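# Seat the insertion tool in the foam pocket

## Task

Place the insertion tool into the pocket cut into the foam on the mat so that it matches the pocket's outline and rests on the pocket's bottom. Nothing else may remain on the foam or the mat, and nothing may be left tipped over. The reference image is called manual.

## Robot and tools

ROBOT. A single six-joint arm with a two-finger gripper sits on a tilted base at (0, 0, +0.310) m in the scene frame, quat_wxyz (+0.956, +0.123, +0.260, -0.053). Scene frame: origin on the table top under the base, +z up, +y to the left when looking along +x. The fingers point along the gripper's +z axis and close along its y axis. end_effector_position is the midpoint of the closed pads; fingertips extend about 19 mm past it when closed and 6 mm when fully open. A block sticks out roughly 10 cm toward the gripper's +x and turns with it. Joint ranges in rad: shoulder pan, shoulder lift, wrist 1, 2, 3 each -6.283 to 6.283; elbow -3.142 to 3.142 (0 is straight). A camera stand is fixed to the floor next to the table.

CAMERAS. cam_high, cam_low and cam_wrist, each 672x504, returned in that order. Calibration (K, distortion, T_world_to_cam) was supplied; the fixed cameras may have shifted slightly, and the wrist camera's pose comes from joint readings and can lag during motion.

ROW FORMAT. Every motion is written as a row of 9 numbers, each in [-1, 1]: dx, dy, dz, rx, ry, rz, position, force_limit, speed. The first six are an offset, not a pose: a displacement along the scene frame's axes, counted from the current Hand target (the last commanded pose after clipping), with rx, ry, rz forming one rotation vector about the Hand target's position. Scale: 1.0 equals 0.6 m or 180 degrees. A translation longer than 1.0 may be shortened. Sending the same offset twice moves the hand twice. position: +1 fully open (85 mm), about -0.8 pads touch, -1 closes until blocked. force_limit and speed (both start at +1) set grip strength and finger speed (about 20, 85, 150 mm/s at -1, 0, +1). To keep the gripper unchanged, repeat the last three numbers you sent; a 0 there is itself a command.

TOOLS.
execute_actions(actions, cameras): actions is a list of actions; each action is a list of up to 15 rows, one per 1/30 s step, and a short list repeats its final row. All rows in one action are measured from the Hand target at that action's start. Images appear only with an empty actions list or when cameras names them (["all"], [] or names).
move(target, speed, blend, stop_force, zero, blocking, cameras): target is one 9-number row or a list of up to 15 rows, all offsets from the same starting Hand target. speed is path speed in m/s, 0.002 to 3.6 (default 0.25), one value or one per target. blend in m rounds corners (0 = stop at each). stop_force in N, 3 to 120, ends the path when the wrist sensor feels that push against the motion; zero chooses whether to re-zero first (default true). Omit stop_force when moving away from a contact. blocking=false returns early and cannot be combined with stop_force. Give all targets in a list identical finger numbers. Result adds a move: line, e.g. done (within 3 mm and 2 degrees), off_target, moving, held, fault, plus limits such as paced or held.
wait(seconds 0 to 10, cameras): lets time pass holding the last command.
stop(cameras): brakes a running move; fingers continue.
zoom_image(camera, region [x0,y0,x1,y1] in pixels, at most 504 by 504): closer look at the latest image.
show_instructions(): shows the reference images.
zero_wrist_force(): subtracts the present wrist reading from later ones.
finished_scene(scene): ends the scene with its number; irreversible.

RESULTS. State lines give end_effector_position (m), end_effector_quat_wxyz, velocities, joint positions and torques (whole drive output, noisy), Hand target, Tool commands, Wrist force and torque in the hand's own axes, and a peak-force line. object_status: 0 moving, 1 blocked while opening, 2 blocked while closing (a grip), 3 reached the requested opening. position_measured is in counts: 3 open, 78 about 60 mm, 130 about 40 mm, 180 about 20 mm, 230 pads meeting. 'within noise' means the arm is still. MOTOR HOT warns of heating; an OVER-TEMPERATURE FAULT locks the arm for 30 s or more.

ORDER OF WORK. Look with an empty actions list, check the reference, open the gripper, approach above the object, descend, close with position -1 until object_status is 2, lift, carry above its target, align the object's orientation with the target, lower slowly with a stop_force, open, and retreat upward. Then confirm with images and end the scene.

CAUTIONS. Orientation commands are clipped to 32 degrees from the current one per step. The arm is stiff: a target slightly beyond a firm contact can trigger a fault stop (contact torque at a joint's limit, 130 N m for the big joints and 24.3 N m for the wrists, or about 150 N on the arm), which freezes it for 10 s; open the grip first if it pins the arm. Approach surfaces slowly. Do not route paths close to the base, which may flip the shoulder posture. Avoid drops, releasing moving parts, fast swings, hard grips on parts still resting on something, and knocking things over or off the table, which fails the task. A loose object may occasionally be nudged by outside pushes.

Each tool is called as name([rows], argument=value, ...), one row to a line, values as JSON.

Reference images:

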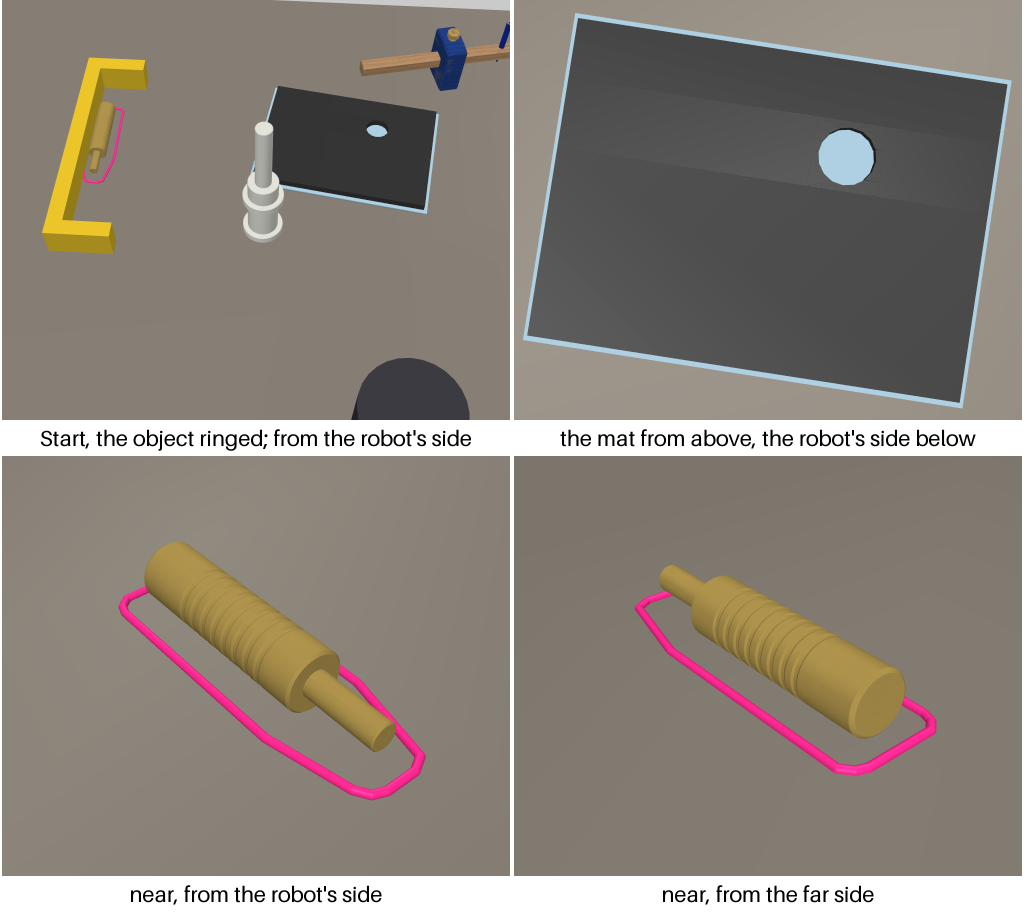

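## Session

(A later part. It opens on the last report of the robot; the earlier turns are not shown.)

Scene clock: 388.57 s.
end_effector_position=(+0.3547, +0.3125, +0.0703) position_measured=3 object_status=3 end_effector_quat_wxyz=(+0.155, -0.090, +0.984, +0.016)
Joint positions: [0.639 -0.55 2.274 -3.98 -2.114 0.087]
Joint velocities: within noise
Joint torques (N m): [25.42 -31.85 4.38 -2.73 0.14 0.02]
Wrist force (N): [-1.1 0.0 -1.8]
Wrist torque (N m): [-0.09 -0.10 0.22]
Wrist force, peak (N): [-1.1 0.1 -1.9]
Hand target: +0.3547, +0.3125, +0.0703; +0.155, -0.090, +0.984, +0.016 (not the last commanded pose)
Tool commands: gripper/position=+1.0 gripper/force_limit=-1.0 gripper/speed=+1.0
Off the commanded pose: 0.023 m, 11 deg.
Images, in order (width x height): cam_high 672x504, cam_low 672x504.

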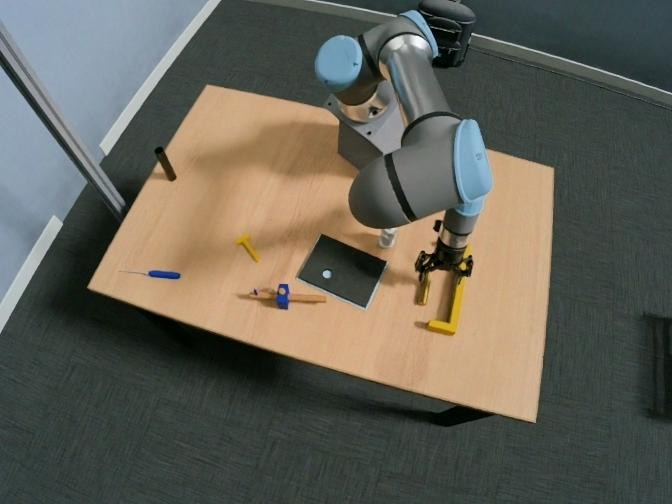

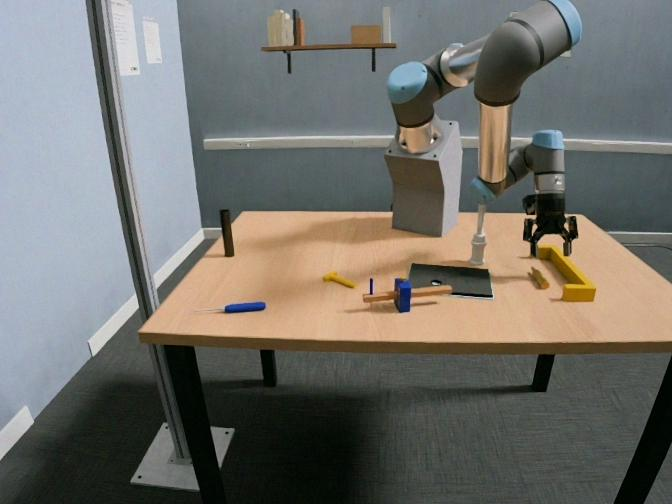

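move(target=[0.009, 0.002, 0.0495, -0.0102, 0.099, -0.0575, 1, -1, 1], speed=0.15, cameras=["cam_wrist", "cam_low", "cam_high"])

Scene clock: 480.60 s.
end_effector_position=(+0.3601, +0.3137, +0.1000) position_measured=3 object_status=3 end_effector_quat_wxyz=(+0.000, +0.000, +1.000, +0.000)
Joint positions: [0.642 -0.86 2.25 -3.289 -2.063 0.449]
Joint torques (N m): [15.73 -45.42 -7.91 0.18 2.32 2.41]
Wrist force (N): [-0.5 -0.2 -1.9]
Wrist torque (N m): [-0.13 -0.15 -0.01]
Wrist force, peak (N): [-1.0 -0.2 -1.9]
Hand target: +0.3601, +0.3137, +0.1000; +0.000, +0.000, +1.000, +0.000
Off the commanded pose: 0.000 m, 0 deg.
move: done
camera_calibration:
cam_wrist: T_world_to_cam=[[-0.0163357, 0.999851, -0.00556464, -0.300868], [0.934402, 0.0172466, 0.355804, -0.363468], [0.355847, 0.000612686, -0.934544, 0.0946373], [0, 0, 0, 1]] pos_world=[0.301034, 0.307034, 0.216092]

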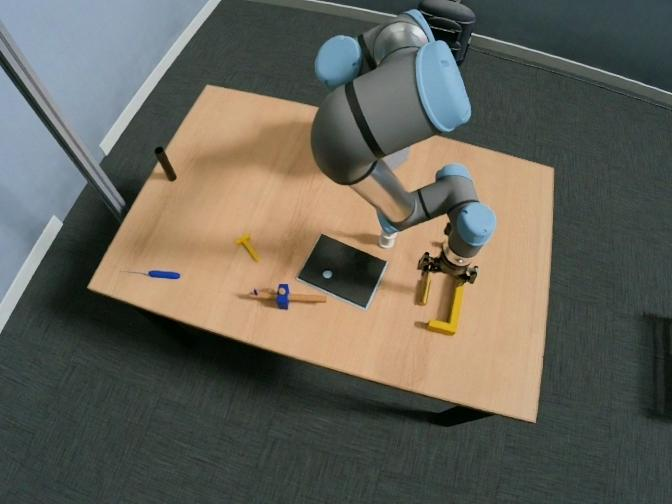

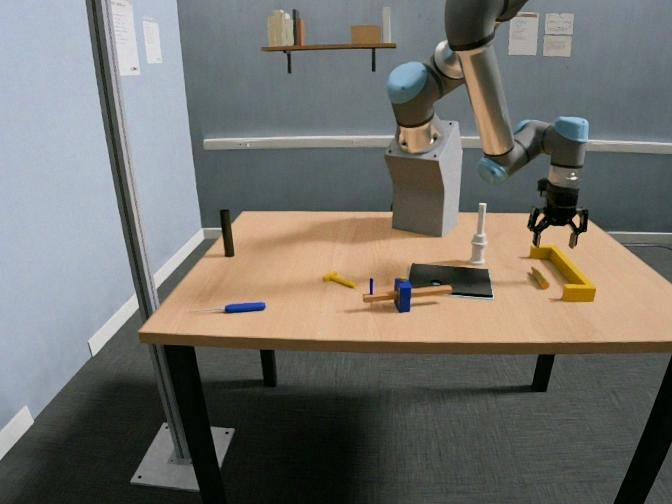

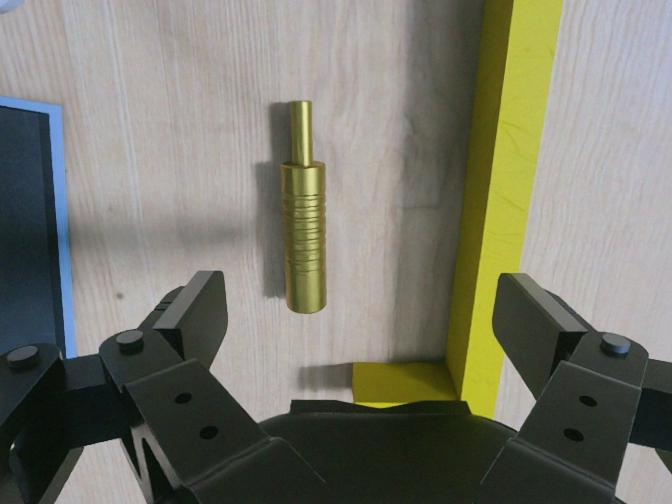

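move(target=[0.0298, -0.0412, -0.05, 0, 0, 0, 0.1, -1, 1], speed=0.2)

move(target=[0, 0, -0.0808, 0, 0, 0, 0.1, -1, 1], speed=0.04, stop_force=10)

move(target=[0, 0, 0, 0, 0, 0, -1, -1, -1], cameras=["cam_wrist"])

Scene clock: 504.37 s.
end_effector_position=(+0.3780, +0.2890, +0.0701) position_measured=117 object_status=3 end_effector_quat_wxyz=(+0.000, +0.000, +1.000, +0.000)
Joint positions: [0.552 -0.818 2.242 -3.366 -2.032 0.353]
Joint torques (N m): [17.21 -19.91 -5.81 -4.91 2.26 -2.66]
Wrist force (N): [-0.6 -0.4 -1.6]
Wrist torque (N m): [-0.16 -0.15 0.17]
Wrist force, peak (N): [-0.2 0.3 -2.2]
Hand target: +0.3780, +0.2890, +0.0700; +0.000, +0.000, +1.000, +0.000
Off the commanded pose: 0.000 m, 0 deg.
move: done

Scene clock: 506.60 s.
end_effector_position=(+0.3780, +0.2890, +0.0215) position_measured=117 object_status=3 end_effector_quat_wxyz=(+0.000, +0.000, +1.000, +0.000)
Joint positions: [0.504 -0.691 2.182 -3.455 -2.014 0.304]
Joint torques (N m): [17.14 -20.25 -4.85 -4.64 2.26 -2.47]
Wrist force (N): [-0.8 -0.4 -1.8]
Wrist torque (N m): [-0.15 -0.11 0.15]
Wrist force, peak (N): [-0.9 0.2 -2.0]
Hand target: +0.3780, +0.2890, +0.0215; +0.000, +0.000, +1.000, +0.000
Off the commanded pose: 0.000 m, 0 deg.
move: done

Scene clock: 508.00 s.
end_effector_position=(+0.3780, +0.2890, +0.0215) position_measured=177 object_status=0 end_effector_quat_wxyz=(+0.000, +0.000, +1.000, +0.000)
Joint positions: [0.504 -0.691 2.182 -3.455 -2.014 0.304]
Joint torques (N m): [16.48 -22.08 -4.22 -4.13 1.68 -2.48]
Wrist force (N): [0.8 -0.9 -8.9]
Wrist torque (N m): [-0.11 -0.13 0.16]
Wrist force, peak (N): [0.9 -0.6 -9.0]
Hand target: +0.3780, +0.2890, +0.0215; +0.000, +0.000, +1.000, +0.000
Off the commanded pose: 0.000 m, 0 deg.
move: done
camera_calibration:
cam_wrist: T_world_to_cam=[[-0.016336, 0.999851, -0.00556227, -0.276316], [0.934447, 0.0172461, 0.355684, -0.351836], [0.355727, 0.000612788, -0.93459, 0.0149654], [0, 0, 0, 1]] pos_world=[0.318934, 0.282334, 0.137592]
Images, in order (width x height): cam_wrist 672x504.

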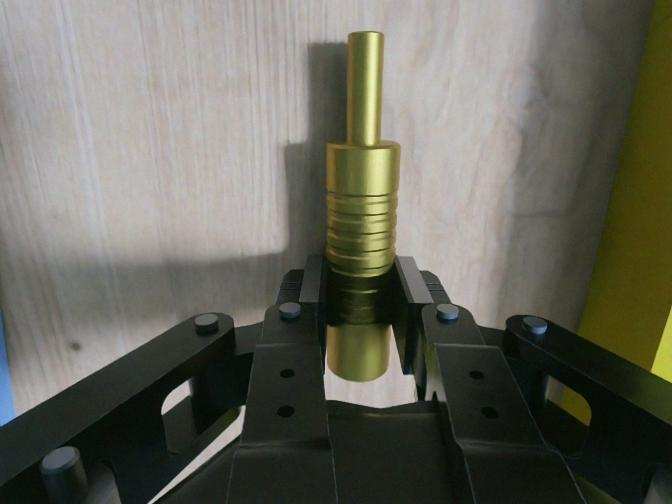

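move([
  [0, 0, 0.0667, 0, 0, 0, -1, -1, -1],
  [0.07, -0.0317, 0.0667, 0, 0, 1.0, -1, -1, -1],
  [0.07, -0.0317, 0.0004, 0, 0, 1.0, -1, -1, -1],
], speed=[0.15, 0.9, 0.05], blend=[0.01, 0.004, 0], cameras=["cam_wrist"])

move(target=[0, 0, 0, 0, 0, 0, 0, -1, -0.5], cameras=["cam_wrist"])

Scene clock: 518.63 s.
end_effector_position=(+0.4200, +0.2700, +0.0219) position_measured=177 object_status=2 end_effector_quat_wxyz=(+0.000, +1.000, +0.000, +0.000)
Joint positions: [0.445 -0.749 2.146 -3.386 -1.99 -2.898]
Joint torques (N m): [16.74 -22.69 -6.34 -5.02 2.24 -2.46]
Wrist force (N): [-0.8 -0.1 -0.7]
Wrist torque (N m): [-0.11 -0.13 0.16]
Wrist force, peak (N): [0.9 -0.5 -9.3]
Hand target: +0.4200, +0.2700, +0.0218; +0.000, +1.000, +0.000, +0.000
Off the commanded pose: 0.000 m, 0 deg.
move: done
camera_calibration:
cam_wrist: T_world_to_cam=[[0.016336, -0.999851, -0.00556227, 0.269466], [-0.934447, -0.0172461, 0.355684, 0.403385], [-0.355727, -0.000612788, -0.93459, 0.299458], [0, 0, 0, 1]] pos_world=[0.479066, 0.276566, 0.137892]
Images, in order (width x height): cam_wrist 672x504.

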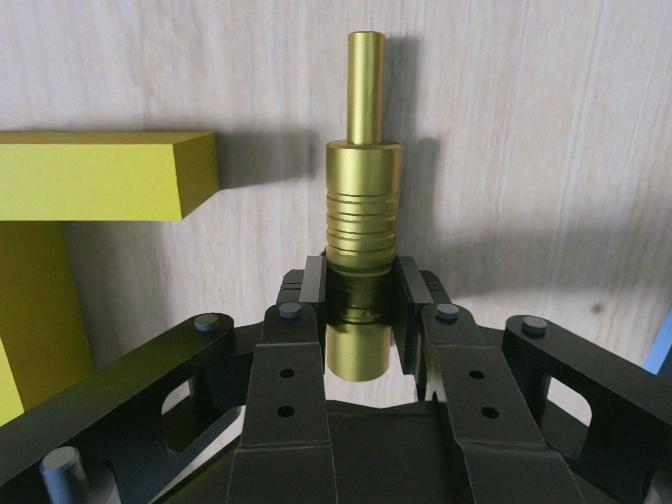

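Scene clock: 519.30 s.
end_effector_position=(+0.4200, +0.2700, +0.0218) position_measured=129 object_status=0 end_effector_quat_wxyz=(+0.000, +1.000, +0.000, +0.000)
Joint positions: [0.445 -0.749 2.146 -3.386 -1.99 -2.898]
Joint torques (N m): [16.51 -22.12 -5.33 -4.86 2.25 -2.53]
Wrist force (N): [-0.9 0.0 -1.8]
Wrist torque (N m): [-0.09 -0.11 0.16]
Wrist force, peak (N): [-0.9 0.0 -2.1]
Hand target: +0.4200, +0.2700, +0.0218; +0.000, +1.000, +0.000, +0.000
Off the commanded pose: 0.000 m, 0 deg.
move: done
camera_calibration:
cam_wrist: T_world_to_cam=[[0.016336, -0.999851, -0.00556227, 0.269466], [-0.934447, -0.0172461, 0.355684, 0.403421], [-0.355727, -0.000612788, -0.93459, 0.299365], [0, 0, 0, 1]] pos_world=[0.479066, 0.276566, 0.137792]
Images, in order (width x height): cam_wrist 672x504.

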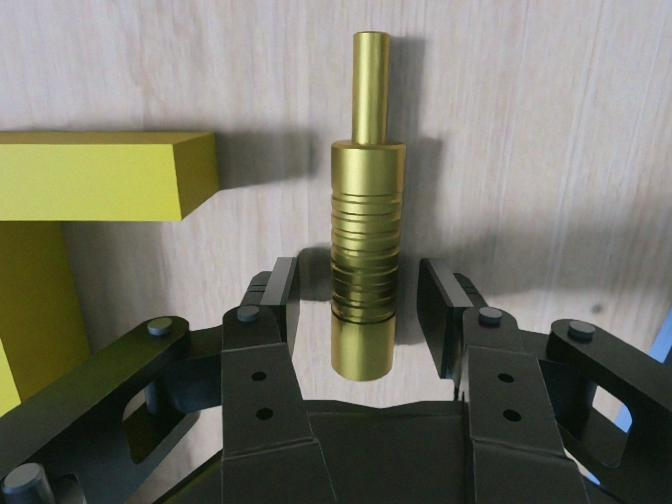

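move([
  [0.02, 0, 0.0303, 0, 0.04, 0, 0, -1, -0.5],
  [0.0525, 0, 0.0303, 0, 0.1667, 0, 0, -1, -0.5],
  [0.0525, 0, 0.0003, 0, 0.1667, 0, 0, -1, -0.5],
], speed=[0.1, 0.3, 0.03], blend=[0.005, 0.003, 0], cameras=["cam_wrist"])

move(target=[0, 0, 0, 0, 0, 0, -1, -0.9, -1], cameras=["cam_wrist"])

Scene clock: 531.37 s.
end_effector_position=(+0.4515, +0.2700, +0.0221) position_measured=129 object_status=3 end_effector_quat_wxyz=(+0.000, +0.966, +0.000, -0.259)
Joint positions: [0.365 -0.849 1.795 -2.432 -1.823 -2.805]
Joint torques (N m): [17.19 -28.92 -12.46 -3.88 -1.62 -2.42]
Wrist force (N): [-1.0 0.0 -1.5]
Wrist torque (N m): [-0.05 -0.12 0.28]
Wrist force, peak (N): [-1.3 -0.3 -2.1]
Hand target: +0.4515, +0.2700, +0.0219; +0.000, +0.966, +0.000, -0.259
Off the commanded pose: 0.000 m, 0 deg.
move: done
camera_calibration:
cam_wrist: T_world_to_cam=[[0.011365, -0.999851, -0.012986, 0.27136], [-0.631345, -0.017246, 0.77531, 0.28667], [-0.775419, -0.000612804, -0.631447, 0.493729], [0, 0, 0, 1]] pos_world=[0.56075, 0.276566, 0.0930286]
Images, in order (width x height): cam_wrist 672x504.

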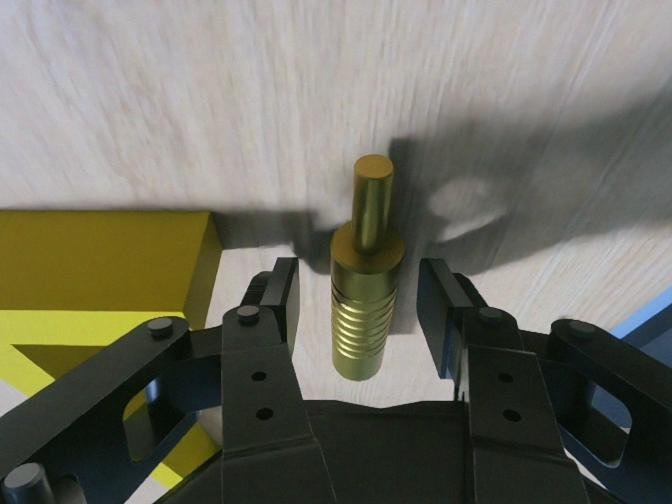

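Scene clock: 532.57 s.
end_effector_position=(+0.4515, +0.2700, +0.0219) position_measured=177 object_status=2 end_effector_quat_wxyz=(+0.000, +0.966, +0.000, -0.259)
Joint positions: [0.365 -0.849 1.795 -2.432 -1.823 -2.805]
Joint torques (N m): [18.02 -29.32 -10.88 -3.38 -0.94 -2.5]
Wrist force (N): [-3.2 0.5 -7.5]
Wrist torque (N m): [-0.02 -0.14 0.29]
Wrist force, peak (N): [-3.5 0.4 -7.7]
Hand target: +0.4515, +0.2700, +0.0219; +0.000, +0.966, +0.000, -0.259
Off the commanded pose: 0.000 m, 0 deg.
move: done
camera_calibration:
cam_wrist: T_world_to_cam=[[0.0113655, -0.999851, -0.0129866, 0.271359], [-0.631345, -0.0172467, 0.77531, 0.286748], [-0.775419, -0.000612809, -0.631447, 0.493665], [0, 0, 0, 1]] pos_world=[0.56075, 0.276566, 0.0929286]
Images, in order (width x height): cam_wrist 672x504.

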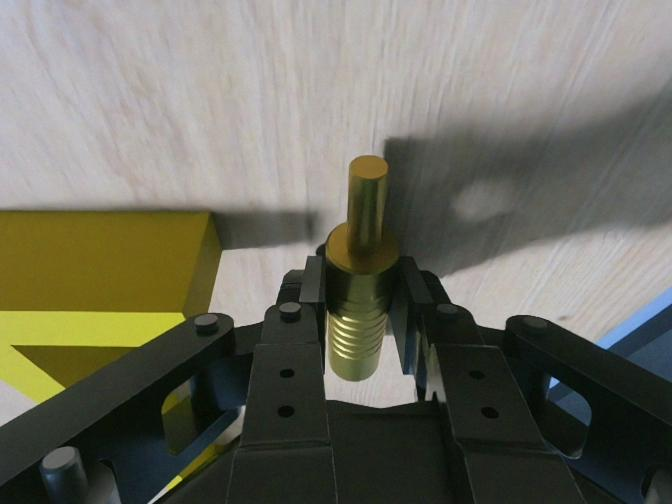

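move([
  [0, 0, 0.2135, 0, 0, 0, -1, -0.9, -1],
  [-0.2025, -0.6667, 0.2135, 0.3849, -0.3849, 0.3849, -1, -0.9, -1],
], speed=[0.2, 0.4], blend=[0.03, 0], cameras=["cam_wrist", "cam_low"])

Scene clock: 576.00 s.
end_effector_position=(+0.3306, -0.1297, +0.1498) position_measured=177 object_status=2 end_effector_quat_wxyz=(-0.362, +0.632, +0.606, +0.321)
Joint positions: [-1.051 -1.434 2.262 -1.765 -1.01 -6.281]
Joint torques (N m): [7.07 -16.73 -12.12 2.94 -2.22 -2.3]
Wrist force (N): [-0.2 -0.1 0.0]
Wrist torque (N m): [0.01 0.15 0.00]
Wrist force, peak (N): [-3.7 0.5 -7.8]
Hand target: +0.3300, -0.1301, +0.1500; -0.354, +0.612, +0.613, +0.354
Off the commanded pose: 0.001 m, 5 deg.
joint sent to its limit — joint 6 (wrist 3), lower limit. The joint targets are off in orientation, not in position.
move: off_target
camera_calibration:
cam_wrist: T_world_to_cam=[[0.998315, 0.00844402, -0.0574079, -0.313986], [-0.0277646, -0.799232, -0.60038, 0.00942807], [-0.0509518, 0.600963, -0.797651, 0.343803], [0, 0, 0, 1]] pos_world=[0.331236, -0.196426, 0.26187]
Images, in order (width x height): cam_low 672x504, cam_wrist 672x504.

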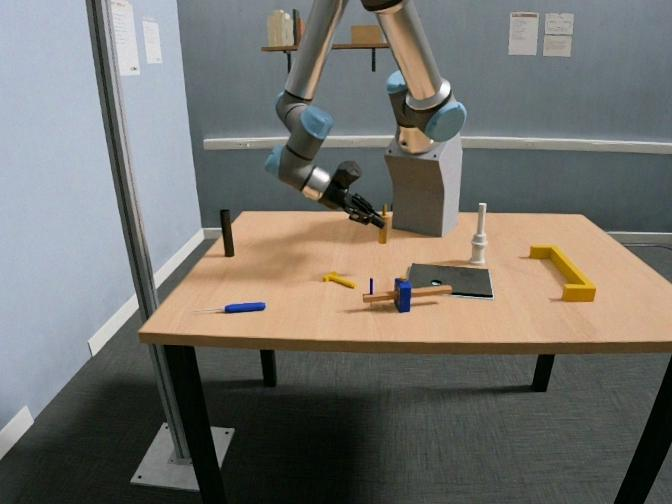

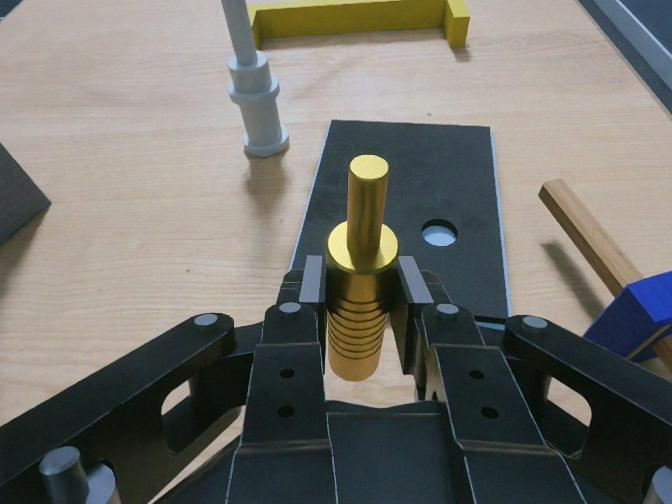

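zoom_image(camera="cam_wrist", region=[280, 110, 520, 390])

Scaled by 1.800 from the camera's 672x504 image, which has a finer 960x720 frame.

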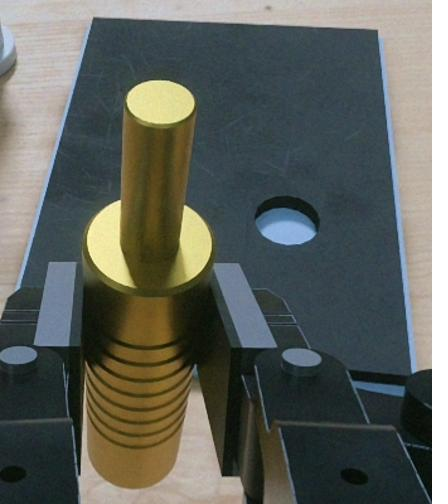

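move([
  [0.11, 0.218, -0.04, 0, 0, 0, -1, -0.9, -1],
  [0.11, 0.218, -0.1125, 0, 0, 0, -1, -0.9, -1],
], speed=[0.2, 0.1], blend=[0.01, 0], cameras=["cam_wrist", "cam_low", "cam_high"])

zoom_image(camera="cam_wrist", region=[260, 150, 460, 400])

zoom_image(camera="cam_low", region=[370, 200, 510, 320])

Scene clock: 605.53 s.
end_effector_position=(+0.3960, +0.0007, +0.0826) position_measured=177 object_status=2 end_effector_quat_wxyz=(-0.354, +0.612, +0.613, +0.354)
Joint positions: [-0.714 -1.217 2.324 -2.229 -0.798 -6.002]
Joint torques (N m): [11.94 -19.14 -6.33 -2.3 2.69 2.43]
Wrist force (N): [-0.4 0.1 0.0]
Wrist torque (N m): [0.04 0.17 -0.21]
Wrist force, peak (N): [-0.9 -0.8 -1.3]
Hand target: +0.3960, +0.0007, +0.0825; -0.354, +0.612, +0.613, +0.354
Off the commanded pose: 0.000 m, 0 deg.
move: done
camera_calibration:
cam_wrist: T_world_to_cam=[[0.999851, 0.012986, 0.011365, -0.390544], [0.017246, -0.77531, -0.631345, 0.0599602], [0.000612804, 0.631447, -0.775419, 0.192871], [0, 0, 0, 1]] pos_world=[0.389334, -0.0702286, 0.19185]

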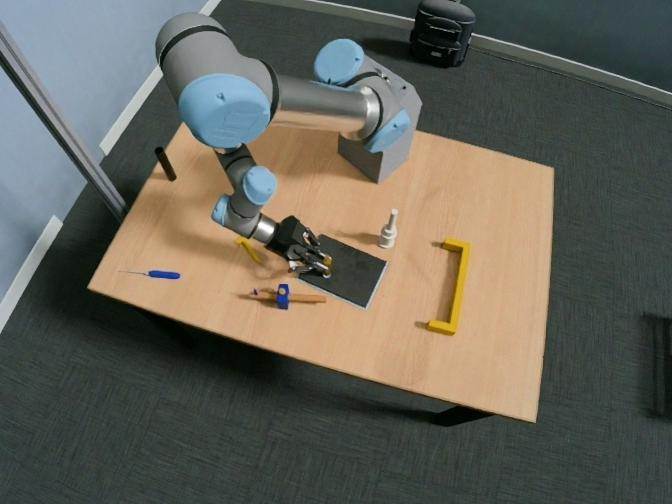

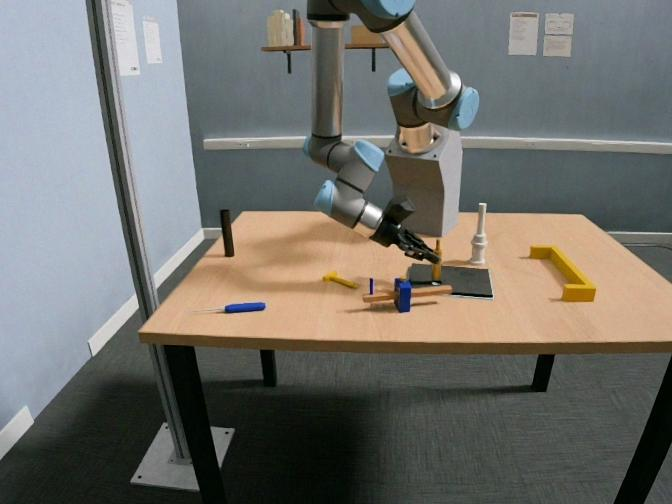

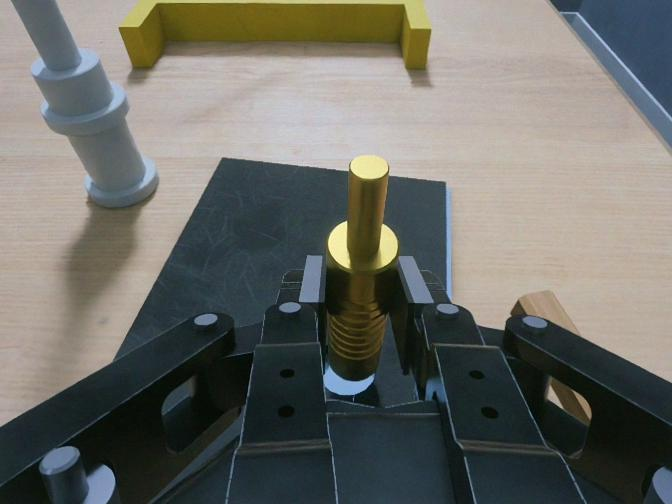

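Scaled by 2.016 from the camera's 672x504 image, which has a finer 960x720 frame.

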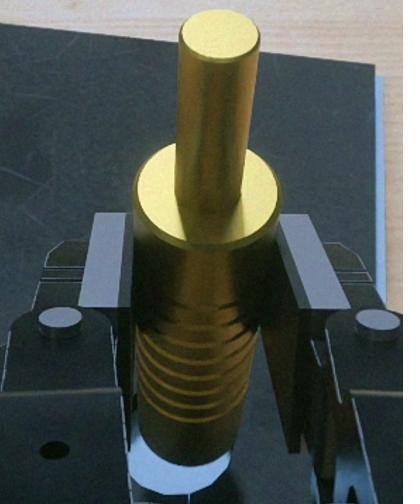

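Scaled by 3.600 from the camera's 672x504 image, which has a finer 960x720 frame.

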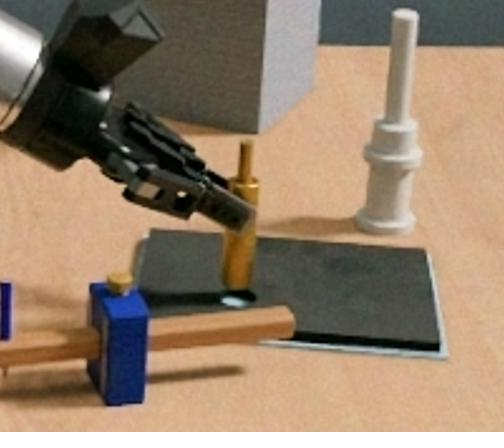

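move(target=[-0.0008, 0.0016, -0.013, 0, 0, 0, -1, -0.9, -1], speed=0.05)

move(target=[0, 0, -0.035, 0, 0, 0, -1, -0.9, -1], speed=0.008, stop_force=5, cameras=["cam_wrist"])

zoom_image(camera="cam_wrist", region=[260, 150, 460, 400])

Scene clock: 619.40 s.
end_effector_position=(+0.3955, +0.0017, +0.0748) position_measured=177 object_status=2 end_effector_quat_wxyz=(-0.354, +0.612, +0.613, +0.354)
Joint positions: [-0.709 -1.191 2.317 -2.252 -0.796 -5.996]
Joint torques (N m): [11.92 -20.07 -4.85 -2.75 2.91 2.58]
Wrist force (N): [-0.5 -0.1 0.0]
Wrist torque (N m): [0.01 0.20 -0.21]
Wrist force, peak (N): [-0.6 -0.1 0.3]
Hand target: +0.3955, +0.0017, +0.0747; -0.354, +0.612, +0.613, +0.354
Off the commanded pose: 0.000 m, 0 deg.
move: done

Scene clock: 622.03 s.
end_effector_position=(+0.3955, +0.0017, +0.0625) position_measured=177 object_status=2 end_effector_quat_wxyz=(-0.354, +0.612, +0.613, +0.354)
Joint positions: [-0.704 -1.151 2.302 -2.282 -0.794 -5.99]
Joint torques (N m): [-4.05 -44.37 6.96 1.77 -1.42 -2.44]
Wrist force (N): [3.9 -0.6 -2.4]
Wrist torque (N m): [-0.02 0.19 -0.20]
Wrist force, peak (N): [7.3 -0.3 -4.7]
Hand target: +0.3955, +0.0017, +0.0625; -0.354, +0.612, +0.613, +0.354 (not the last commanded pose)
Off the commanded pose: 0.009 m, 0 deg.
move: contact
camera_calibration:
cam_wrist: T_world_to_cam=[[0.999851, 0.0129866, 0.0113655, -0.389929], [0.0172467, -0.77531, -0.631345, 0.0480521], [0.000612809, 0.631447, -0.775419, 0.176654], [0, 0, 0, 1]] pos_world=[0.388934, -0.0692286, 0.17175]
Images, in order (width x height): cam_wrist 672x504.

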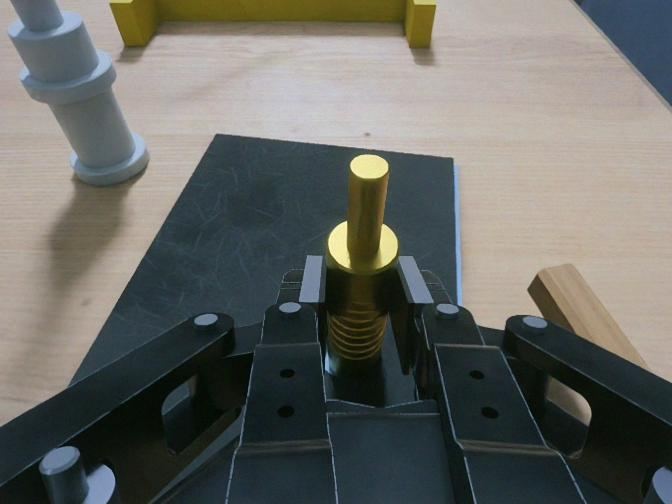

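Scaled by 2.016 from the camera's 672x504 image, which has a finer 960x720 frame.

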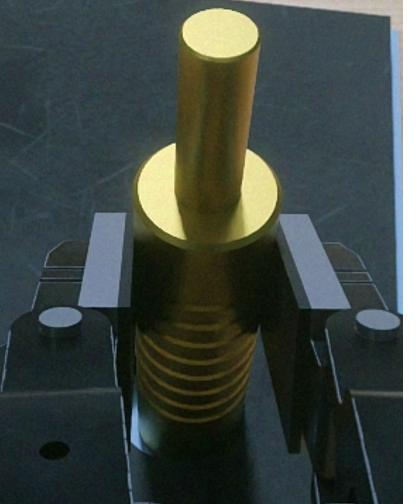

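move(target=[0, 0, 0, 0, 0, 0, 0, -0.9, -0.8])

move([
  [0, -0.05, 0.0289, 0, 0, 0, 0, -0.9, -0.8],
  [0, -0.18, 0.2, 0, 0, 0, 0, -0.9, -0.8],
], speed=[0.08, 0.2], blend=[0.01, 0], cameras=["cam_wrist", "cam_low"])

zoom_image(camera="cam_low", region=[370, 200, 510, 320])

Scene clock: 627.63 s.
end_effector_position=(+0.3955, +0.0017, +0.0625) position_measured=128 object_status=0 end_effector_quat_wxyz=(-0.354, +0.612, +0.613, +0.354)
Joint positions: [-0.704 -1.151 2.302 -2.282 -0.794 -5.99]
Joint torques (N m): [-1.66 -44.09 7.28 1.66 -0.4 -2.39]
Wrist force (N): [0.7 -0.2 -0.2]
Wrist torque (N m): [-0.01 0.15 -0.21]
Wrist force, peak (N): [4.4 -0.3 -2.6]
Hand target: +0.3955, +0.0017, +0.0625; -0.354, +0.612, +0.613, +0.354
Off the commanded pose: 0.000 m, 0 deg.
move: done

Scene clock: 629.47 s.
end_effector_position=(+0.3955, -0.1063, +0.1825) position_measured=129 object_status=3 end_effector_quat_wxyz=(-0.354, +0.612, +0.613, +0.354)
Joint positions: [-0.934 -1.504 2.197 -1.649 -0.91 -6.254]
Joint torques (N m): [-5.32 -43.16 -14.07 2.67 -1.95 -2.42]
Wrist force (N): [0.7 0.1 -0.4]
Wrist torque (N m): [0.04 0.12 -0.03]
Wrist force, peak (N): [1.1 -0.1 -1.5]
Hand target: +0.3955, -0.1063, +0.1825; -0.354, +0.612, +0.613, +0.354
Off the commanded pose: 0.000 m, 0 deg.
move: done
camera_calibration:
cam_wrist: T_world_to_cam=[[0.999851, 0.012986, 0.011365, -0.389889], [0.017246, -0.77531, -0.631345, 0.0400171], [0.000612804, 0.631447, -0.775419, 0.337823], [0, 0, 0, 1]] pos_world=[0.388934, -0.177229, 0.29165]
Images, in order (width x height): cam_low 672x504, cam_wrist 672x504.

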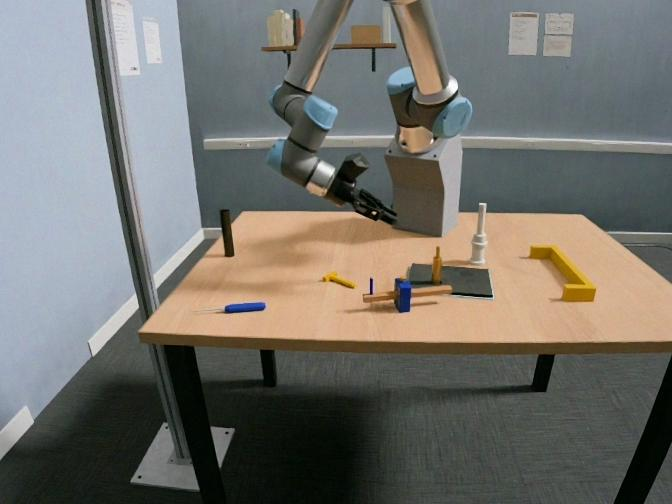

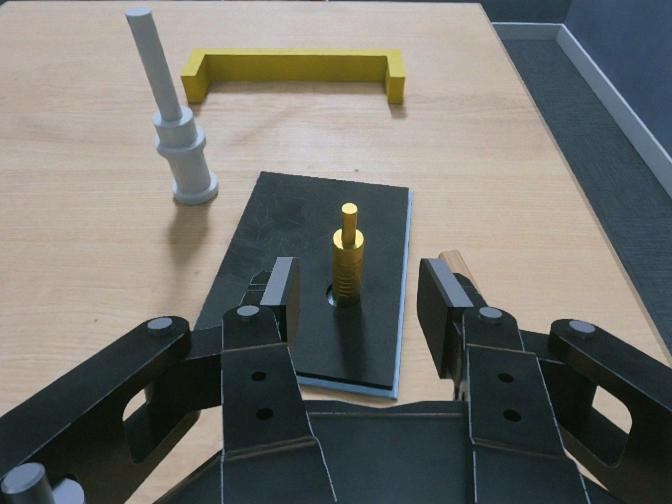

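Scaled by 3.600 from the camera's 672x504 image, which has a finer 960x720 frame.

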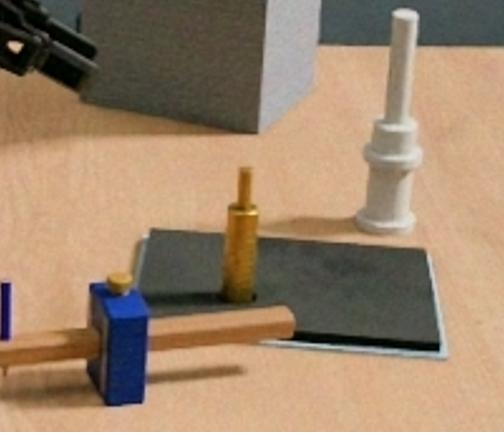

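zoom_image(camera="cam_wrist", region=[300, 190, 400, 330])

Scaled by 3.600 from the camera's 672x504 image, which has a finer 960x720 frame.

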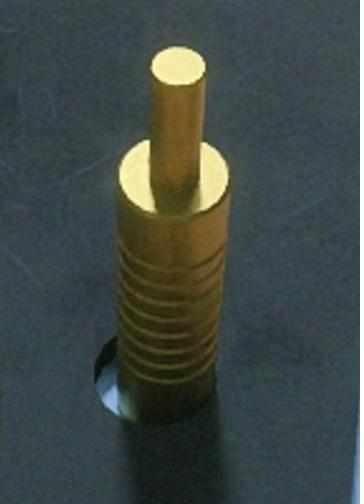

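finished_scene(scene=1)

The scene is finished: the task was done.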